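# Press the magnet-marked post's gauge pin and hold one second

## Task

Find the post of the checking fixture that has the yellow magnet on it, push that post's gauge pin fully home and keep it there for at least one second (after that it may spring back); do not disturb the other three pins and do not shift the magnet.

## Robot and tools

Robot: two UR20-type arms, left_arm and right_arm, each ending in a Robotiq 2F-85 two-finger gripper with a wrist camera (cam_left_wrist, cam_right_wrist, 896x504). Left base sits near scene (+0.060, +0.928, 0), right near (-0.064, -0.817, 0), both turned only slightly about z.

Frames. Scene frame: origin at table-top height midway between the arms, +z up, +x out over the table, left_arm on the +y side (not the image side). Each arm reports its hand pose, velocities and Hand target in its own base frame. Motion offsets, however, run along the axes of that arm's current Hand target. Gripper axes: fingers point along +z, they open and close along y, and a camera block projects about 10 cm toward +x. end_effector_position is the point between the closed pads; closed fingertips reach about 19 mm past it (about 6 mm when fully open).

The 18-number row (used by execute_actions and move): numbers 1-9 are left_arm dx, dy, dz, rx, ry, rz, then left gripper position, force_limit, speed; numbers 10-18 are the same for right_arm. All lie in [-1, 1]; always send all 18 even when one arm is idle. dx..rz are an offset, not a pose: they are measured from that arm's Hand target as it stood when the action or move began, along the Hand target's axes. Scale: 1.0 equals 0.6 m for dx, dy, dz and 180 degrees for the rotation vector rx, ry, rz. Sending six zeros re-requests the current Hand target. Gripper position: +1 fully open (85 mm), about -0.8 pads touch, -1 closes until blocked. force_limit and speed (both start at +1) set grip strength and closing rate (about 20, 85, 150 mm/s at -1, 0, +1). Zeros in gripper slots are real commands, so repeat the last values to leave a gripper unchanged. For pushing a pin, a closed gripper (fingertips together) makes a compact probe.

execute_actions(actions, cameras): actions is a list of actions; each action is a table of up to 15 rows of 18 numbers, one row per 1/30 s step, the last row held to fill 15 steps. Every row counts from the action's start pose, so repeating an offset in the next action moves further. An empty list returns state plus images. cameras: names, ["all"] or [].

move(target, speed, blend, stop_force, zero, blocking, cameras): straight-line travel of each gripper toward an offset (one 18-number row, or up to 15 rows all measured from the same starting Hand targets). speed in m/s, 0.002-4.2, default 0.25 (turning up to twice that in rad/s). blend in m rounds corners in a list. stop_force in N, 6-120, ends an arm's path when its wrist sensor feels that much push opposing the motion; ideal for approaching a pin slowly, e.g. 0.01-0.03 m/s with a modest force. The arm then usually backs to just before the strong push yet keeps pressing somewhat. zero (default true) re-zeroes force before the move. blocking=false returns early and cannot combine with stop_force. Moves cap at 10 s and do not avoid obstacles. Result adds a move: line: done, off_target, moving, held, fault, plus limits such as paced or held.

wait(seconds 0-10): lets time pass holding commands; use it to keep the pin pressed for over a second. stop(): brakes a running move. zoom_image(camera, region [x0,y0,x1,y1] pixels, max 504x504): closer look at the latest image, useful for spotting the yellow magnet. zero_wrist_force(arm): re-zero that sensor. read_manual(section): licence text only. finished_scene(scene): ends the current scene with its number; irreversible, and nothing else should follow it in the same reply.

Results: per arm joint positions, torques, Hand target (last commanded pose after clipping; next offsets start here), end_effector_position/quat, velocities (omitted when joints read within noise), Wrist force and Wrist torque in gripper axes (force from the surface into the arm), a peak-force line, gripper position_measured in counts (3 open, ~130 = 40 mm, 230 pads together), object_status (0 moving, 1 blocked opening, 2 blocked closing = grip, 3 reached target), Tool commands, motor temperatures. Reported positions may be off by a few cm. Cameras: intrinsics and extrinsics given per camera; wrist images may lag motion.

Controller notes: commanded orientation is clipped to within 32 degrees of the measured one per step; grippers often settle short of target, so resend the missing distance. Arms are stiff: aiming even slightly beyond a firm contact can trip a fault. To release a press, command back away from the surface.

Avoid: fast contact, hard pushes, striking the fixture or table, knocking the magnet or other pins, anything leaving the table, contact between arms (the clearance check does not always catch it), paths passing near an arm's own base. Faults: contact torque at joint limits (wrist joints 98.4 N m, elbow 398, shoulders 678) or about 150 N (±25) net external force halts that arm for 10 s. Motors heat when loaded, stretched or pushing; 85 °C locks the arm for 30-60 s. Every stop costs.

Each tool is called after "Request:" by a JSON object that holds its "op" and its "data".

## Session

Request:
{"op": "execute_actions", "data": {"actions": []}}

Scene clock: 0.00 s.
left_arm: end_effector_position=(+1.6020, +0.5513, +0.3701) position_measured=3 object_status=3 end_effector_quat_wxyz=(-0.049, +0.940, +0.190, +0.279) | right_arm: end_effector_position=(+0.4481, +0.4679, +0.3319) position_measured=3 object_status=3 end_effector_quat_wxyz=(-0.272, +0.502, +0.649, +0.503)
Joint positions: left_arm=[0.193 -0.686 0.985 -2.439 -1.472 -3.319] | right_arm=[4.007 -1.969 -2.772 1.193 2.076 2.519]
Joint velocities: within noise
Joint torques (N m): no reading
Motor temperatures (°C): left_arm=[24 35 26 39 34 34] | right_arm=[28 36 36 37 34 38]
Wrist force (N): no reading
Wrist torque (N m): no reading
Wrist force, peak (N): no reading
Hand target: left_arm +1.6020, +0.5513, +0.3701; -0.049, +0.940, +0.190, +0.279 | right_arm +0.4481, +0.4679, +0.3319; -0.272, +0.502, +0.649, +0.503
Tool commands: left_gripper/position=+1.0 left_gripper/force_limit=+1.0 left_gripper/speed=+1.0 right_gripper/position=+1.0 right_gripper/force_limit=+1.0 right_gripper/speed=+1.0
camera_calibration:
cam_left_wrist: T_world_to_cam=[[0.359759, -0.933045, -0.000644322, -0.0546982], [-0.905937, -0.349141, -0.239538, 1.75183], [0.223274, 0.0867594, -0.970887, 0.0836019], [0, 0, 0, 1]] pos_world=[1.58806, 0.553346, 0.500761]
cam_right_wrist: T_world_to_cam=[[0.936397, -0.0141338, 0.350658, -0.517198], [0.256442, -0.654562, -0.711187, 0.443258], [0.239579, 0.755877, -0.609305, -0.132345], [0, 0, 0, 1]] pos_world=[0.40234, 0.382866, 0.41596]

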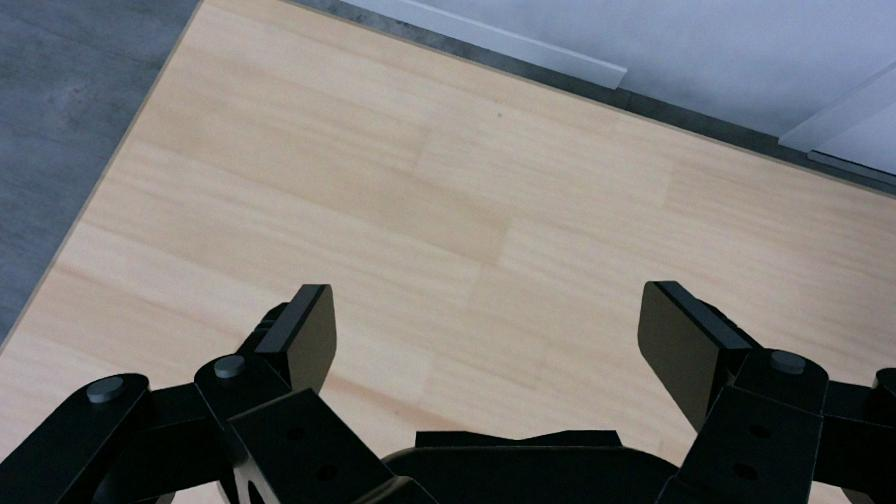

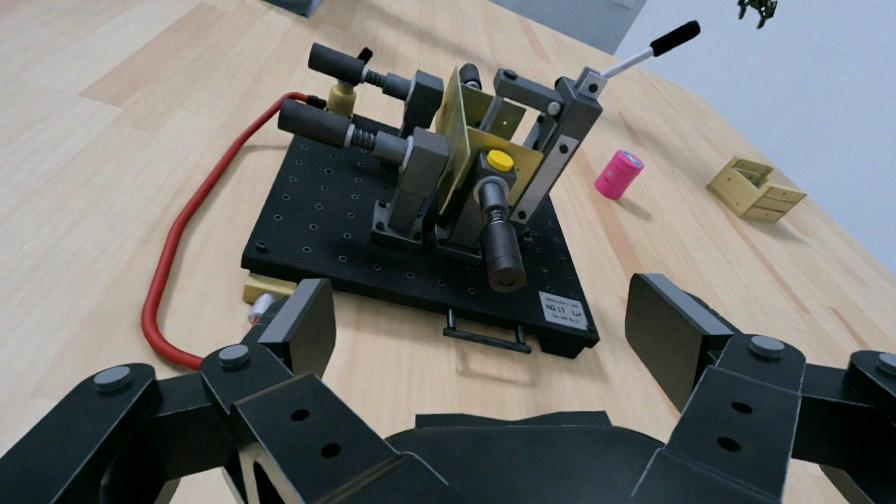

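Request:
{"op": "move", "data": {"target": [0,0,0,0,0,0,1,1,1,-0.28,0.08,0.173,0.027,0.121,0.122,-1,0,0], "speed": 0.4, "cameras": ["cam_right_wrist"]}}

Scene clock: 2.67 s.
left_arm: end_effector_position=(+1.6020, +0.5513, +0.3701) position_measured=3 object_status=3 end_effector_quat_wxyz=(-0.049, +0.940, +0.190, +0.279) | right_arm: end_effector_position=(+0.4963, +0.4770, +0.2644) position_measured=232 object_status=3 end_effector_quat_wxyz=(-0.361, +0.511, +0.600, +0.499)
Joint positions: left_arm=[0.193 -0.686 0.985 -2.439 -1.472 -3.319] | right_arm=[3.871 -2.242 -2.659 1.427 2.305 2.675]
Joint torques (N m): left_arm=[-1.09 -276.2 -102.98 -11.59 0.67 -1.31] | right_arm=[22.51 146.83 -22.54 2.01 -3.45 -7.16]
Wrist force (N): left_arm=[0.2 0.0 0.1] | right_arm=[-0.5 0.3 -1.0]
Wrist torque (N m): left_arm=[0.00 -0.03 0.00] | right_arm=[-0.04 0.39 0.03]
Wrist force, peak (N): left_arm=[0.6 -0.5 -0.3] | right_arm=[-17.5 -1.8 7.9]
Hand target: left_arm +1.6020, +0.5513, +0.3701; -0.049, +0.940, +0.190, +0.279 | right_arm +0.4963, +0.4770, +0.2644; -0.361, +0.511, +0.600, +0.499 (not the last commanded pose)
Off the commanded pose: left_arm 0.000 m, 0 deg | right_arm 0.120 m, 20 deg.
move: held (right_arm; a check stopped the path); limits=held
pose unreachable (right arm): on one or more control steps of this call, first in action 0 (counted from 0), this arm could not follow its commanded pose, so it was not sent that pose on those steps. It may still have moved: this result reports where it is.
cause: moving toward the commanded pose would bring two parts of the arm too close to each other (its gripper and another part of the arm, with joints 4 (wrist 1) to 6 (wrist 3) between them, 25 mm apart when it was first held).
camera_calibration:
cam_right_wrist: T_world_to_cam=[[0.979583, -0.0192432, 0.200117, -0.517696], [0.156924, -0.549022, -0.820945, 0.416821], [0.125666, 0.835586, -0.534793, -0.19306], [0, 0, 0, 1]] pos_world=[0.465978, 0.3802, 0.34254]
Images, in order (width x height): cam_right_wrist 896x504.

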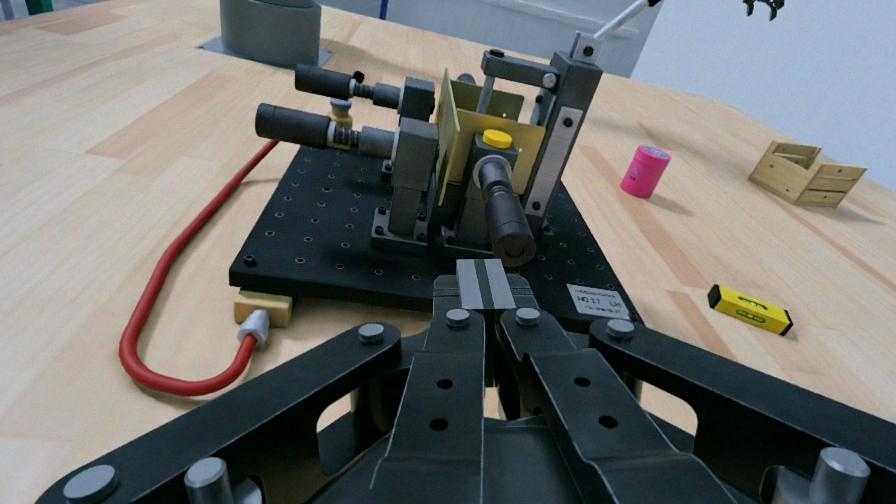

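Request:
{"op": "move", "data": {"target": [0,0,0,0,0,0,1,1,1,-0.13,0.065,0.213,0.0427,-0.1686,0.0617,-1,0,0], "speed": 0.4, "cameras": ["cam_right_wrist"]}}

Scene clock: 6.83 s.
left_arm: end_effector_position=(+1.6020, +0.5513, +0.3701) position_measured=3 object_status=3 end_effector_quat_wxyz=(-0.049, +0.940, +0.190, +0.279) | right_arm: end_effector_position=(+0.5610, +0.5801, +0.1689) position_measured=232 object_status=3 end_effector_quat_wxyz=(-0.270, +0.653, +0.654, +0.270)
Joint positions: left_arm=[0.193 -0.686 0.985 -2.439 -1.472 -3.319] | right_arm=[4 -1.988 -2.518 0.441 2.051 2.592]
Joint torques (N m): left_arm=[2.75 -272.61 -104.44 -11.39 1.06 -1.86] | right_arm=[23.23 138.62 50.21 3.91 -2.56 -7.25]
Wrist force (N): left_arm=[0.4 0.0 0.2] | right_arm=[-0.3 0.1 0.8]
Wrist torque (N m): left_arm=[0.01 -0.07 0.00] | right_arm=[0.35 0.21 -0.10]
Wrist force, peak (N): left_arm=[0.6 -0.2 -0.2] | right_arm=[-1.1 -0.5 -2.5]
Hand target: left_arm +1.6020, +0.5513, +0.3701; -0.049, +0.940, +0.190, +0.279 | right_arm +0.5610, +0.5801, +0.1689; -0.270, +0.653, +0.654, +0.270
Off the commanded pose: left_arm 0.000 m, 0 deg | right_arm 0.000 m, 0 deg.
move: done
camera_calibration:
cam_right_wrist: T_world_to_cam=[[0.999541, -0.015184, -0.0262123, -0.535234], [-0.025226, -0.896299, -0.442733, 0.62474], [-0.0167716, 0.443191, -0.89627, 0.0301773], [0, 0, 0, 1]] pos_world=[0.551254, 0.538453, 0.28961]
Images, in order (width x height): cam_right_wrist 896x504.

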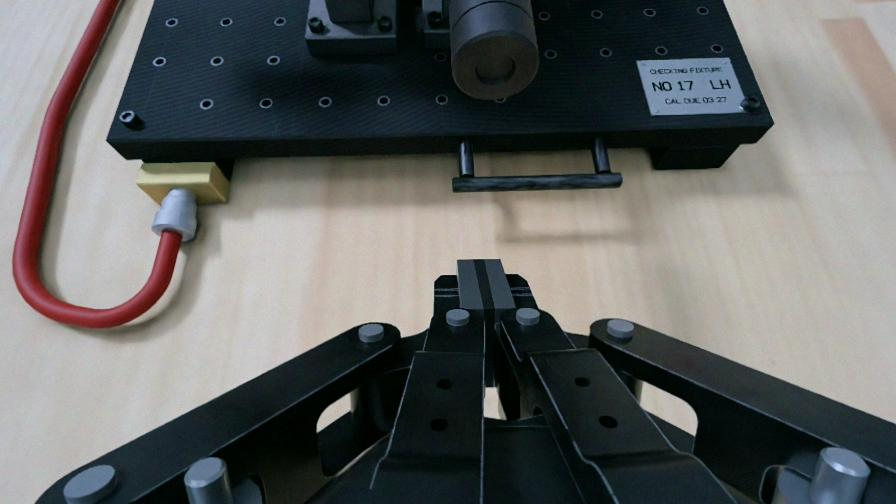

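Request:
{"op": "move", "data": {"target": [0,0,0,0,0,0,1,1,1,0.0766,0.0117,0.0766,0,0,0,-1,0,0], "speed": 0.2}}

Request:
{"op": "move", "data": {"target": [0,0,0,0,0,0,1,1,1,0.0648,0,0.0648,0,0,0,-1,0,0], "speed": 0.02, "stop_force": 45, "cameras": ["cam_right_wrist"]}}

Scene clock: 8.17 s.
left_arm: end_effector_position=(+1.6020, +0.5513, +0.3701) position_measured=3 object_status=3 end_effector_quat_wxyz=(-0.049, +0.940, +0.190, +0.279) | right_arm: end_effector_position=(+0.5680, +0.6449, +0.1689) position_measured=232 object_status=3 end_effector_quat_wxyz=(-0.270, +0.653, +0.654, +0.270)
Joint positions: left_arm=[0.193 -0.686 0.985 -2.439 -1.472 -3.319] | right_arm=[4.055 -2.013 -2.456 0.425 2.017 2.641]
Joint torques (N m): left_arm=[1.23 -276.72 -103.1 -10.74 0.82 -0.15] | right_arm=[24.15 99.2 47.53 4.95 -3.78 5.19]
Wrist force (N): left_arm=[0.0 -0.2 0.0] | right_arm=[-0.3 0.9 -0.1]
Wrist torque (N m): left_arm=[-0.04 0.00 0.00] | right_arm=[0.62 0.32 -0.48]
Wrist force, peak (N): left_arm=[0.4 -0.3 -0.4] | right_arm=[1.0 1.3 1.8]
Hand target: left_arm +1.6020, +0.5513, +0.3701; -0.049, +0.940, +0.190, +0.279 | right_arm +0.5680, +0.6451, +0.1689; -0.270, +0.653, +0.654, +0.270
Off the commanded pose: left_arm 0.000 m, 0 deg | right_arm 0.000 m, 0 deg.
move: done

Scene clock: 11.43 s.
left_arm: end_effector_position=(+1.6020, +0.5513, +0.3701) position_measured=3 object_status=3 end_effector_quat_wxyz=(-0.049, +0.940, +0.190, +0.279) | right_arm: end_effector_position=(+0.5680, +0.6822, +0.1688) position_measured=232 object_status=3 end_effector_quat_wxyz=(-0.270, +0.653, +0.654, +0.270)
Joint positions: left_arm=[0.193 -0.686 0.985 -2.439 -1.472 -3.319] | right_arm=[4.088 -2.026 -2.423 0.418 1.997 2.669]
Joint torques (N m): left_arm=[-1.35 -272.48 -101.88 -11.17 0.98 -0.88] | right_arm=[-3.43 154.75 42.57 21.3 11.26 -6.57]
Wrist force (N): left_arm=[0.3 -0.1 0.1] | right_arm=[-23.0 3.7 -12.9]
Wrist torque (N m): left_arm=[-0.02 -0.05 0.00] | right_arm=[0.69 0.24 -0.25]
Wrist force, peak (N): left_arm=[0.6 -0.3 -0.3] | right_arm=[-66.8 -6.1 -111.1]
Hand target: left_arm +1.6020, +0.5513, +0.3701; -0.049, +0.940, +0.190, +0.279 | right_arm +0.5680, +0.6822, +0.1688; -0.270, +0.653, +0.654, +0.270 (not the last commanded pose)
Off the commanded pose: left_arm 0.000 m, 0 deg | right_arm 0.018 m, 0 deg.
move: contact (right_arm)
camera_calibration:
cam_right_wrist: T_world_to_cam=[[0.999541, -0.0151883, -0.026211, -0.540679], [-0.025227, -0.896358, -0.442613, 0.716343], [-0.0167719, 0.443071, -0.896329, -0.0148165], [0, 0, 0, 1]] pos_world=[0.558254, 0.640452, 0.289611]
Images, in order (width x height): cam_right_wrist 896x504.

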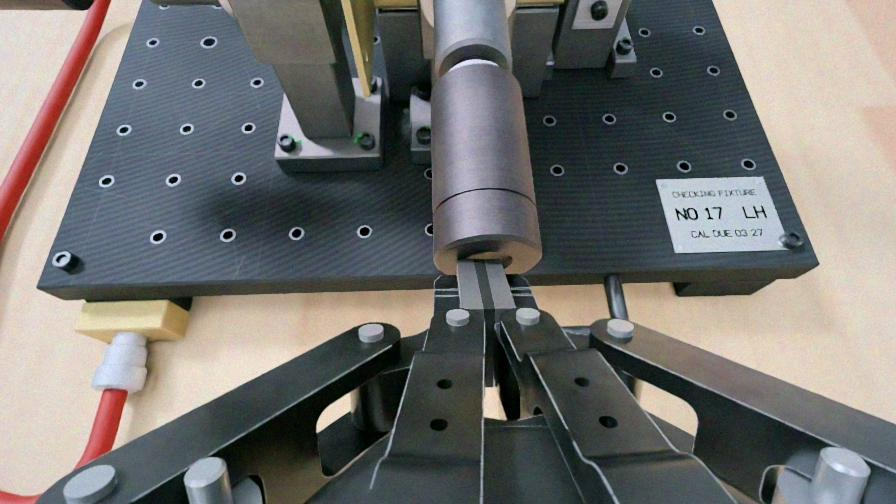

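Request:
{"op": "move", "data": {"target": [0,0,0,0,0,0,1,1,1,0.0047,0,0.0047,0,0,0,-1,0,0], "speed": 0.004, "stop_force": 20}}

Request:
{"op": "wait", "data": {"seconds": 1.2, "cameras": ["cam_right_wrist"]}}

Scene clock: 12.43 s.
left_arm: end_effector_position=(+1.6020, +0.5513, +0.3701) position_measured=3 object_status=3 end_effector_quat_wxyz=(-0.049, +0.940, +0.190, +0.279) | right_arm: end_effector_position=(+0.5679, +0.6824, +0.1689) position_measured=232 object_status=3 end_effector_quat_wxyz=(-0.270, +0.653, +0.654, +0.270)
Joint positions: left_arm=[0.193 -0.686 0.985 -2.439 -1.472 -3.319] | right_arm=[4.088 -2.026 -2.423 0.418 1.997 2.669]
Joint torques (N m): left_arm=[-0.68 -275.99 -102.79 -11.43 1.07 -0.21] | right_arm=[19.3 137.5 64.54 14.37 13.2 -3.47]
Wrist force (N): left_arm=[0.4 0.1 -0.2] | right_arm=[-42.6 2.1 -41.5]
Wrist torque (N m): left_arm=[0.02 -0.06 0.00] | right_arm=[0.74 0.24 -0.31]
Wrist force, peak (N): left_arm=[0.3 -0.5 -0.2] | right_arm=[-43.1 2.0 -41.6]
Hand target: left_arm +1.6020, +0.5513, +0.3701; -0.049, +0.940, +0.190, +0.279 | right_arm +0.5679, +0.6823, +0.1689; -0.270, +0.653, +0.654, +0.270 (not the last commanded pose)
Off the commanded pose: left_arm 0.000 m, 0 deg | right_arm 0.004 m, 0 deg.
move: contact (right_arm)

Scene clock: 13.63 s.
left_arm: end_effector_position=(+1.6020, +0.5513, +0.3701) position_measured=3 object_status=3 end_effector_quat_wxyz=(-0.049, +0.940, +0.190, +0.279) | right_arm: end_effector_position=(+0.5679, +0.6823, +0.1689) position_measured=232 object_status=3 end_effector_quat_wxyz=(-0.270, +0.653, +0.654, +0.270)
Joint positions: left_arm=[0.193 -0.686 0.985 -2.439 -1.472 -3.319] | right_arm=[4.088 -2.026 -2.423 0.418 1.997 2.669]
Joint torques (N m): left_arm=[0.56 -275.05 -101.55 -11.22 0.96 -1.53] | right_arm=[14.58 138.51 59.05 14.53 14.12 -7.02]
Wrist force (N): left_arm=[0.2 0.0 -0.1] | right_arm=[-39.2 3.8 -35.3]
Wrist torque (N m): left_arm=[0.00 -0.04 -0.01] | right_arm=[0.73 0.16 -0.29]
Wrist force, peak (N): left_arm=[0.6 -0.1 0.2] | right_arm=[-42.2 2.0 -41.2]
Hand target: left_arm +1.6020, +0.5513, +0.3701; -0.049, +0.940, +0.190, +0.279 | right_arm +0.5679, +0.6823, +0.1689; -0.270, +0.653, +0.654, +0.270 (not the last commanded pose)
Tool commands: left_gripper/position=+1.0 left_gripper/force_limit=+1.0 left_gripper/speed=+1.0 right_gripper/position=-1.0 right_gripper/force_limit=+0.0 right_gripper/speed=+0.0
Off the commanded pose: left_arm 0.000 m, 0 deg | right_arm 0.004 m, 0 deg.
wait: 1.20 s; at rest by 0.17 s
camera_calibration:
cam_right_wrist: T_world_to_cam=[[0.999544, -0.015098, -0.0261681, -0.540748], [-0.025127, -0.89636, -0.442614, 0.716468], [-0.0167735, 0.443069, -0.89633, -0.0149026], [0, 0, 0, 1]] pos_world=[0.558254, 0.640652, 0.289611]
Images, in order (width x height): cam_right_wrist 896x504.

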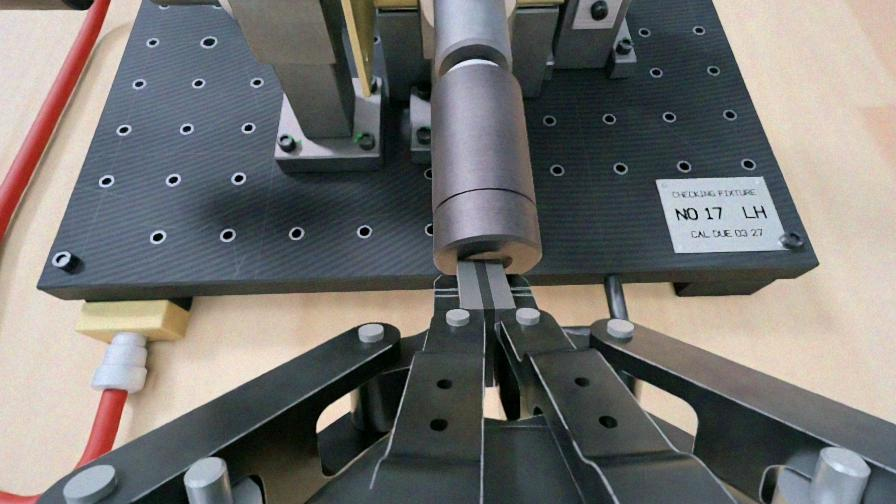

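Request:
{"op": "finished_scene", "data": {"scene": 2}}

The scene is finished: the task was done.


## Next scene

The same job, from a new start.

Request:
{"op": "execute_actions", "data": {"actions": []}}

Scene clock: 0.00 s.
left_arm: end_effector_position=(+0.3071, -0.4220, +0.1602) position_measured=3 object_status=3 end_effector_quat_wxyz=(+0.066, +0.956, -0.074, +0.275) | right_arm: end_effector_position=(+0.4900, -0.3027, +0.2369) position_measured=3 object_status=3 end_effector_quat_wxyz=(+0.548, -0.467, -0.511, -0.471)
Joint positions: left_arm=[-1.763 -1.739 2.857 -2.766 -1.003 1.555] | right_arm=[2.511 -2.074 -2.06 -2.212 2.389 -0.015]
Joint velocities: within noise
Joint torques (N m): no reading
Motor temperatures (°C): left_arm=[24 35 26 38 34 33] | right_arm=[28 35 35 36 33 38]
Wrist force (N): no reading
Wrist torque (N m): no reading
Wrist force, peak (N): no reading
Hand target: left_arm +0.3071, -0.4220, +0.1602; +0.066, +0.956, -0.074, +0.275 | right_arm +0.4900, -0.3027, +0.2369; +0.548, -0.467, -0.511, -0.471
Tool commands: left_gripper/position=+1.0 left_gripper/force_limit=+1.0 left_gripper/speed=+1.0 right_gripper/position=+1.0 right_gripper/force_limit=+1.0 right_gripper/speed=+1.0
camera_calibration:
cam_left_wrist: T_world_to_cam=[[-0.204299, -0.976285, 0.0716159, -0.353754], [-0.955218, 0.182823, -0.232669, 0.427195], [0.214058, -0.115943, -0.969916, 0.170568], [0, 0, 0, 1]] pos_world=[0.299281, -0.40369, 0.290166]
cam_right_wrist: T_world_to_cam=[[0.98966, 0.130322, -0.059914, -0.419077], [-0.0206188, -0.284112, -0.958569, 0.167032], [-0.141945, 0.949893, -0.278487, 0.549542], [0, 0, 0, 1]] pos_world=[0.496192, -0.419935, 0.288044]

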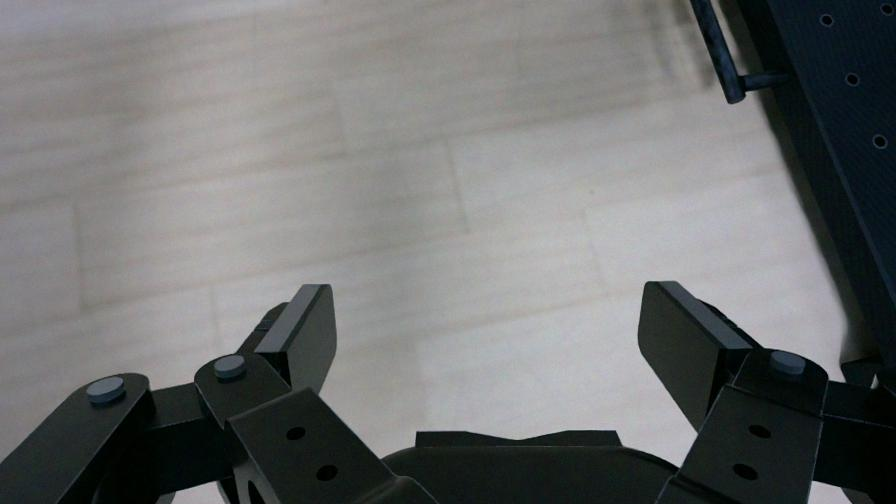

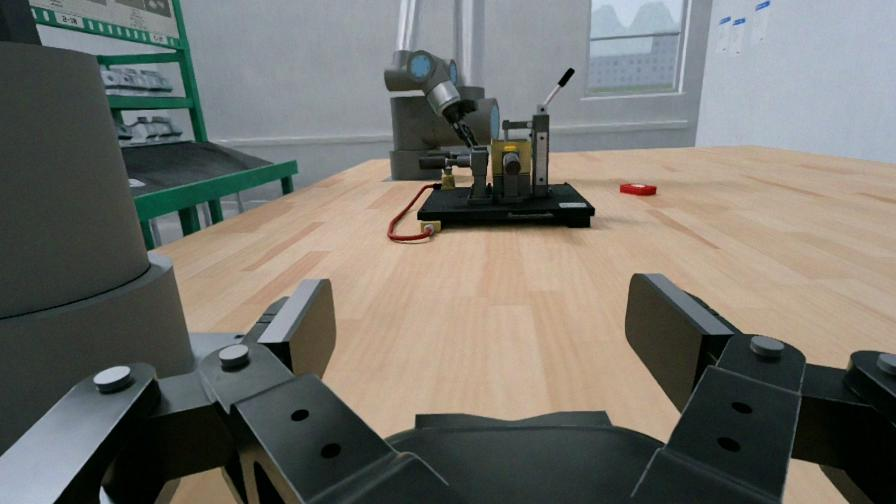

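Request:
{"op": "zoom_image", "data": {"camera": "cam_right_wrist", "region": [380, 50, 640, 250]}}

Scaled by 1.938 from the camera's 896x504 image, which has a finer 1280x720 frame.

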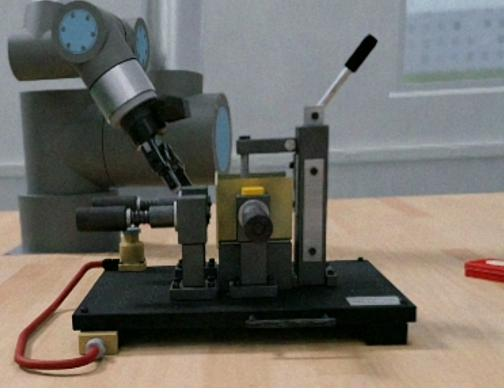

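Request:
{"op": "move", "data": {"target": [0,0,0,0,0,0,1,1,1,-0.102,0.116,0.863,-0.0408,-0.263,0.0052,-1,0,0], "speed": 0.45, "cameras": ["cam_right_wrist"]}}

Scene clock: 4.07 s.
left_arm: end_effector_position=(+0.3071, -0.4220, +0.1602) position_measured=3 object_status=3 end_effector_quat_wxyz=(+0.066, +0.956, -0.074, +0.275) | right_arm: end_effector_position=(+0.4946, +0.2217, +0.1958) position_measured=232 object_status=3 end_effector_quat_wxyz=(-0.270, +0.653, +0.654, +0.270)
Joint positions: left_arm=[-1.763 -1.739 2.857 -2.766 -1.003 1.555] | right_arm=[3.527 -1.729 -2.752 0.128 2.284 2.091]
Joint torques (N m): left_arm=[3.44 -15.21 -53.63 -10.28 3.37 -0.85] | right_arm=[19.99 37.55 21.46 15.97 0.18 6.79]
Wrist force (N): left_arm=[0.0 0.1 -0.2] | right_arm=[-0.4 2.2 0.8]
Wrist torque (N m): left_arm=[0.01 0.00 0.00] | right_arm=[0.80 0.26 -0.41]
Wrist force, peak (N): left_arm=[0.3 0.3 -0.4] | right_arm=[3.3 3.4 5.3]
Hand target: left_arm +0.3071, -0.4220, +0.1602; +0.066, +0.956, -0.074, +0.275 | right_arm +0.4946, +0.2217, +0.1958; -0.270, +0.653, +0.654, +0.270
Off the commanded pose: left_arm 0.000 m, 0 deg | right_arm 0.000 m, 0 deg.
move: done
camera_calibration:
cam_right_wrist: T_world_to_cam=[[0.999528, -0.0156468, -0.0264199, -0.473444], [-0.0257256, -0.896484, -0.44233, 0.313888], [-0.0167639, 0.442801, -0.896463, 0.212142], [0, 0, 0, 1]] pos_world=[0.484852, 0.180051, 0.316511]
Images, in order (width x height): cam_right_wrist 896x504.

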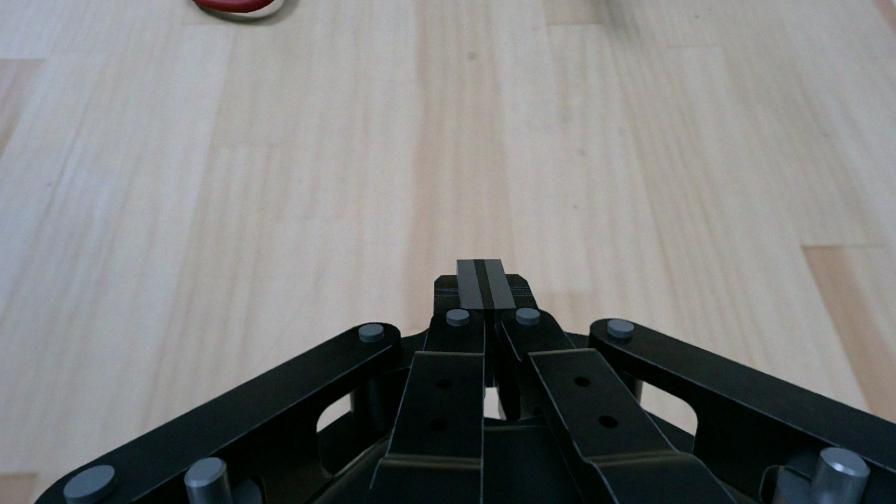

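Request:
{"op": "move", "data": {"target": [0,0,0,0,0,0,1,1,1,0.3433,0.0073,0.4063,0,0,0,-1,0,0], "speed": 0.4, "cameras": ["cam_right_wrist"]}}

Scene clock: 5.80 s.
left_arm: end_effector_position=(+0.3071, -0.4220, +0.1602) position_measured=3 object_status=3 end_effector_quat_wxyz=(+0.066, +0.956, -0.074, +0.275) | right_arm: end_effector_position=(+0.4989, +0.5394, +0.1688) position_measured=232 object_status=3 end_effector_quat_wxyz=(-0.270, +0.653, +0.654, +0.270)
Joint positions: left_arm=[-1.763 -1.739 2.857 -2.766 -1.003 1.555] | right_arm=[4.037 -1.965 -2.623 0.537 2.028 2.626]
Joint torques (N m): left_arm=[2.07 -11.7 -55.11 -9.97 2.94 -0.79] | right_arm=[34.52 90.74 37.53 16.28 -1.76 6.68]
Wrist force (N): left_arm=[0.1 0.0 -0.2] | right_arm=[0.7 0.9 1.6]
Wrist torque (N m): left_arm=[0.01 -0.02 0.00] | right_arm=[0.66 -0.16 -0.49]
Wrist force, peak (N): left_arm=[0.2 -0.3 -0.4] | right_arm=[3.9 0.9 4.7]
Hand target: left_arm +0.3071, -0.4220, +0.1602; +0.066, +0.956, -0.074, +0.275 | right_arm +0.4989, +0.5397, +0.1687; -0.270, +0.653, +0.654, +0.270
Off the commanded pose: left_arm 0.000 m, 0 deg | right_arm 0.000 m, 0 deg.
move: done
camera_calibration:
cam_right_wrist: T_world_to_cam=[[0.99953, -0.0156939, -0.0263282, -0.473487], [-0.025725, -0.896541, -0.442213, 0.586953], [-0.0166643, 0.442682, -0.896524, 0.0473159], [0, 0, 0, 1]] pos_world=[0.489152, 0.497851, 0.289512]
Images, in order (width x height): cam_right_wrist 896x504.

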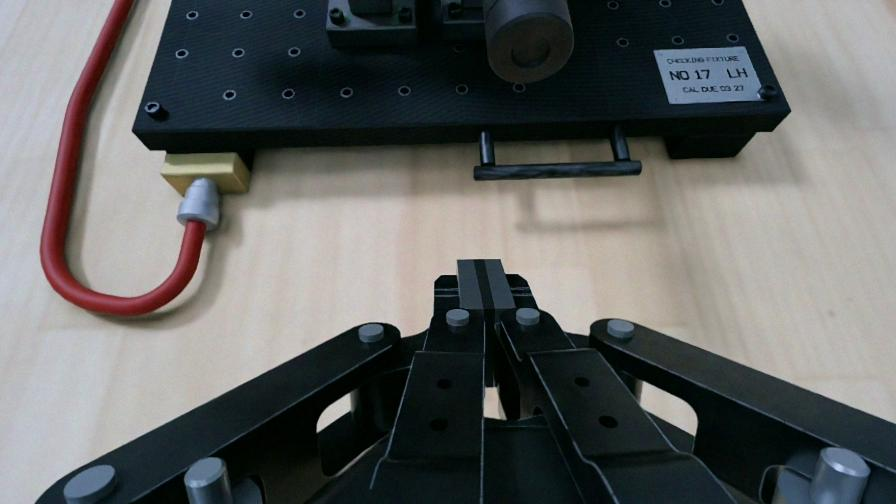

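Request:
{"op": "move", "data": {"target": [[0,0,0,0,0,0,1,1,1,0.0837,0.0367,0.0837,0,0,0,-1,0,0],[0,0,0,0,0,0,1,1,1,0.1162,0.0367,0.1162,0,0,0,-1,0,0]], "speed": [0.2,0.06], "blend": 0.005}}

Request:
{"op": "move", "data": {"target": [0,0,0,0,0,0,1,1,1,0.0306,0,0.0306,0,0,0,-1,0,0], "speed": 0.009, "stop_force": 45, "cameras": ["cam_right_wrist"]}}

Request:
{"op": "wait", "data": {"seconds": 1.0}}

Scene clock: 7.50 s.
left_arm: end_effector_position=(+0.3071, -0.4220, +0.1602) position_measured=3 object_status=3 end_effector_quat_wxyz=(+0.066, +0.956, -0.074, +0.275) | right_arm: end_effector_position=(+0.5209, +0.6381, +0.1686) position_measured=232 object_status=3 end_effector_quat_wxyz=(-0.270, +0.653, +0.654, +0.270)
Joint positions: left_arm=[-1.763 -1.739 2.857 -2.766 -1.003 1.555] | right_arm=[4.108 -2 -2.514 0.489 1.984 2.686]
Joint torques (N m): left_arm=[3.46 -15.37 -56.6 -9.81 3.3 -1.14] | right_arm=[26.55 92.48 50.66 7.97 -1.35 5.71]
Wrist force (N): left_arm=[0.2 -0.1 -0.1] | right_arm=[-6.1 -1.0 -4.5]
Wrist torque (N m): left_arm=[-0.03 -0.04 0.00] | right_arm=[0.89 -0.06 -0.41]
Wrist force, peak (N): left_arm=[0.4 0.1 -0.4] | right_arm=[-6.6 -0.9 -4.5]
Hand target: left_arm +0.3071, -0.4220, +0.1602; +0.066, +0.956, -0.074, +0.275 | right_arm +0.5209, +0.6383, +0.1686; -0.270, +0.653, +0.654, +0.270
Off the commanded pose: left_arm 0.000 m, 0 deg | right_arm 0.000 m, 0 deg.
move: done

Scene clock: 9.93 s.
left_arm: end_effector_position=(+0.3071, -0.4220, +0.1602) position_measured=3 object_status=3 end_effector_quat_wxyz=(+0.066, +0.956, -0.074, +0.275) | right_arm: end_effector_position=(+0.5209, +0.6504, +0.1686) position_measured=232 object_status=3 end_effector_quat_wxyz=(-0.270, +0.653, +0.654, +0.270)
Joint positions: left_arm=[-1.763 -1.739 2.857 -2.766 -1.003 1.555] | right_arm=[4.119 -2.004 -2.503 0.485 1.977 2.696]
Joint torques (N m): left_arm=[-1.15 -11.8 -56.66 -9.83 3.69 -1.03] | right_arm=[6.41 127.38 52.91 19.34 10.73 -7.47]
Wrist force (N): left_arm=[0.1 -0.1 -0.4] | right_arm=[-30.6 -0.3 -42.7]
Wrist torque (N m): left_arm=[-0.02 -0.02 0.00] | right_arm=[1.05 -0.02 -0.41]
Wrist force, peak (N): left_arm=[-0.3 0.2 0.1] | right_arm=[-45.3 -3.4 -73.1]
Hand target: left_arm +0.3071, -0.4220, +0.1602; +0.066, +0.956, -0.074, +0.275 | right_arm +0.5209, +0.6504, +0.1686; -0.270, +0.653, +0.654, +0.270 (not the last commanded pose)
Off the commanded pose: left_arm 0.000 m, 0 deg | right_arm 0.014 m, 0 deg.
move: contact (right_arm)
camera_calibration:
cam_right_wrist: T_world_to_cam=[[0.99953, -0.0156939, -0.0263282, -0.493742], [-0.025725, -0.896541, -0.442213, 0.686857], [-0.0166643, 0.442682, -0.896524, -0.00159022], [0, 0, 0, 1]] pos_world=[0.511152, 0.608751, 0.289312]
Images, in order (width x height): cam_right_wrist 896x504.

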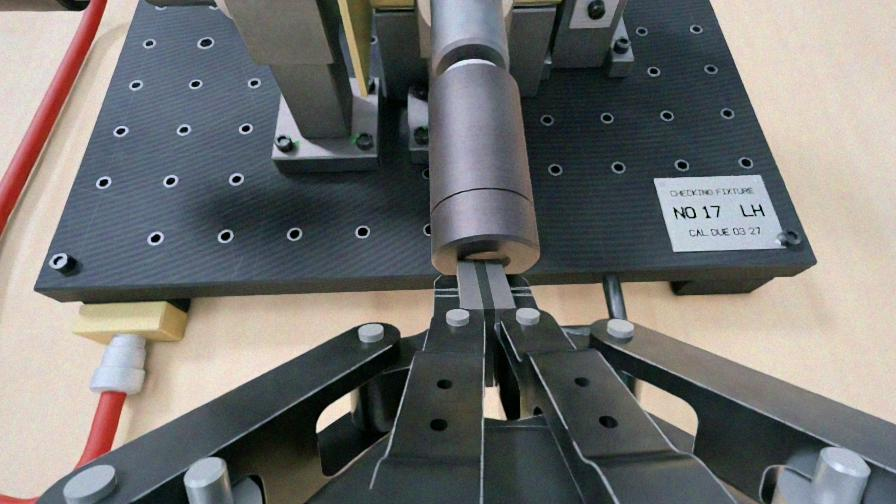

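Scene clock: 10.93 s.
left_arm: end_effector_position=(+0.3071, -0.4220, +0.1602) position_measured=3 object_status=3 end_effector_quat_wxyz=(+0.066, +0.956, -0.074, +0.275) | right_arm: end_effector_position=(+0.5209, +0.6504, +0.1686) position_measured=232 object_status=3 end_effector_quat_wxyz=(-0.270, +0.653, +0.654, +0.270)
Joint positions: left_arm=[-1.763 -1.739 2.857 -2.766 -1.003 1.555] | right_arm=[4.119 -2.004 -2.503 0.485 1.977 2.696]
Joint torques (N m): left_arm=[-0.32 -12.41 -55.25 -9.12 3.98 -0.61] | right_arm=[7.81 136.19 50.75 19 10.01 -7.62]
Wrist force (N): left_arm=[0.1 0.1 0.1] | right_arm=[-29.2 0.1 -39.3]
Wrist torque (N m): left_arm=[0.02 -0.02 0.00] | right_arm=[1.04 -0.01 -0.41]
Wrist force, peak (N): left_arm=[-0.2 0.0 -0.4] | right_arm=[-30.1 -0.1 -42.5]
Hand target: left_arm +0.3071, -0.4220, +0.1602; +0.066, +0.956, -0.074, +0.275 | right_arm +0.5209, +0.6504, +0.1686; -0.270, +0.653, +0.654, +0.270 (not the last commanded pose)
Tool commands: left_gripper/position=+1.0 left_gripper/force_limit=+1.0 left_gripper/speed=+1.0 right_gripper/position=-1.0 right_gripper/force_limit=+0.0 right_gripper/speed=+0.0
Off the commanded pose: left_arm 0.000 m, 0 deg | right_arm 0.014 m, 0 deg.
wait: 1.00 s; at rest by 0.17 s

Request:
{"op": "finished_scene", "data": {"scene": 3}}

The scene is finished: the task was done.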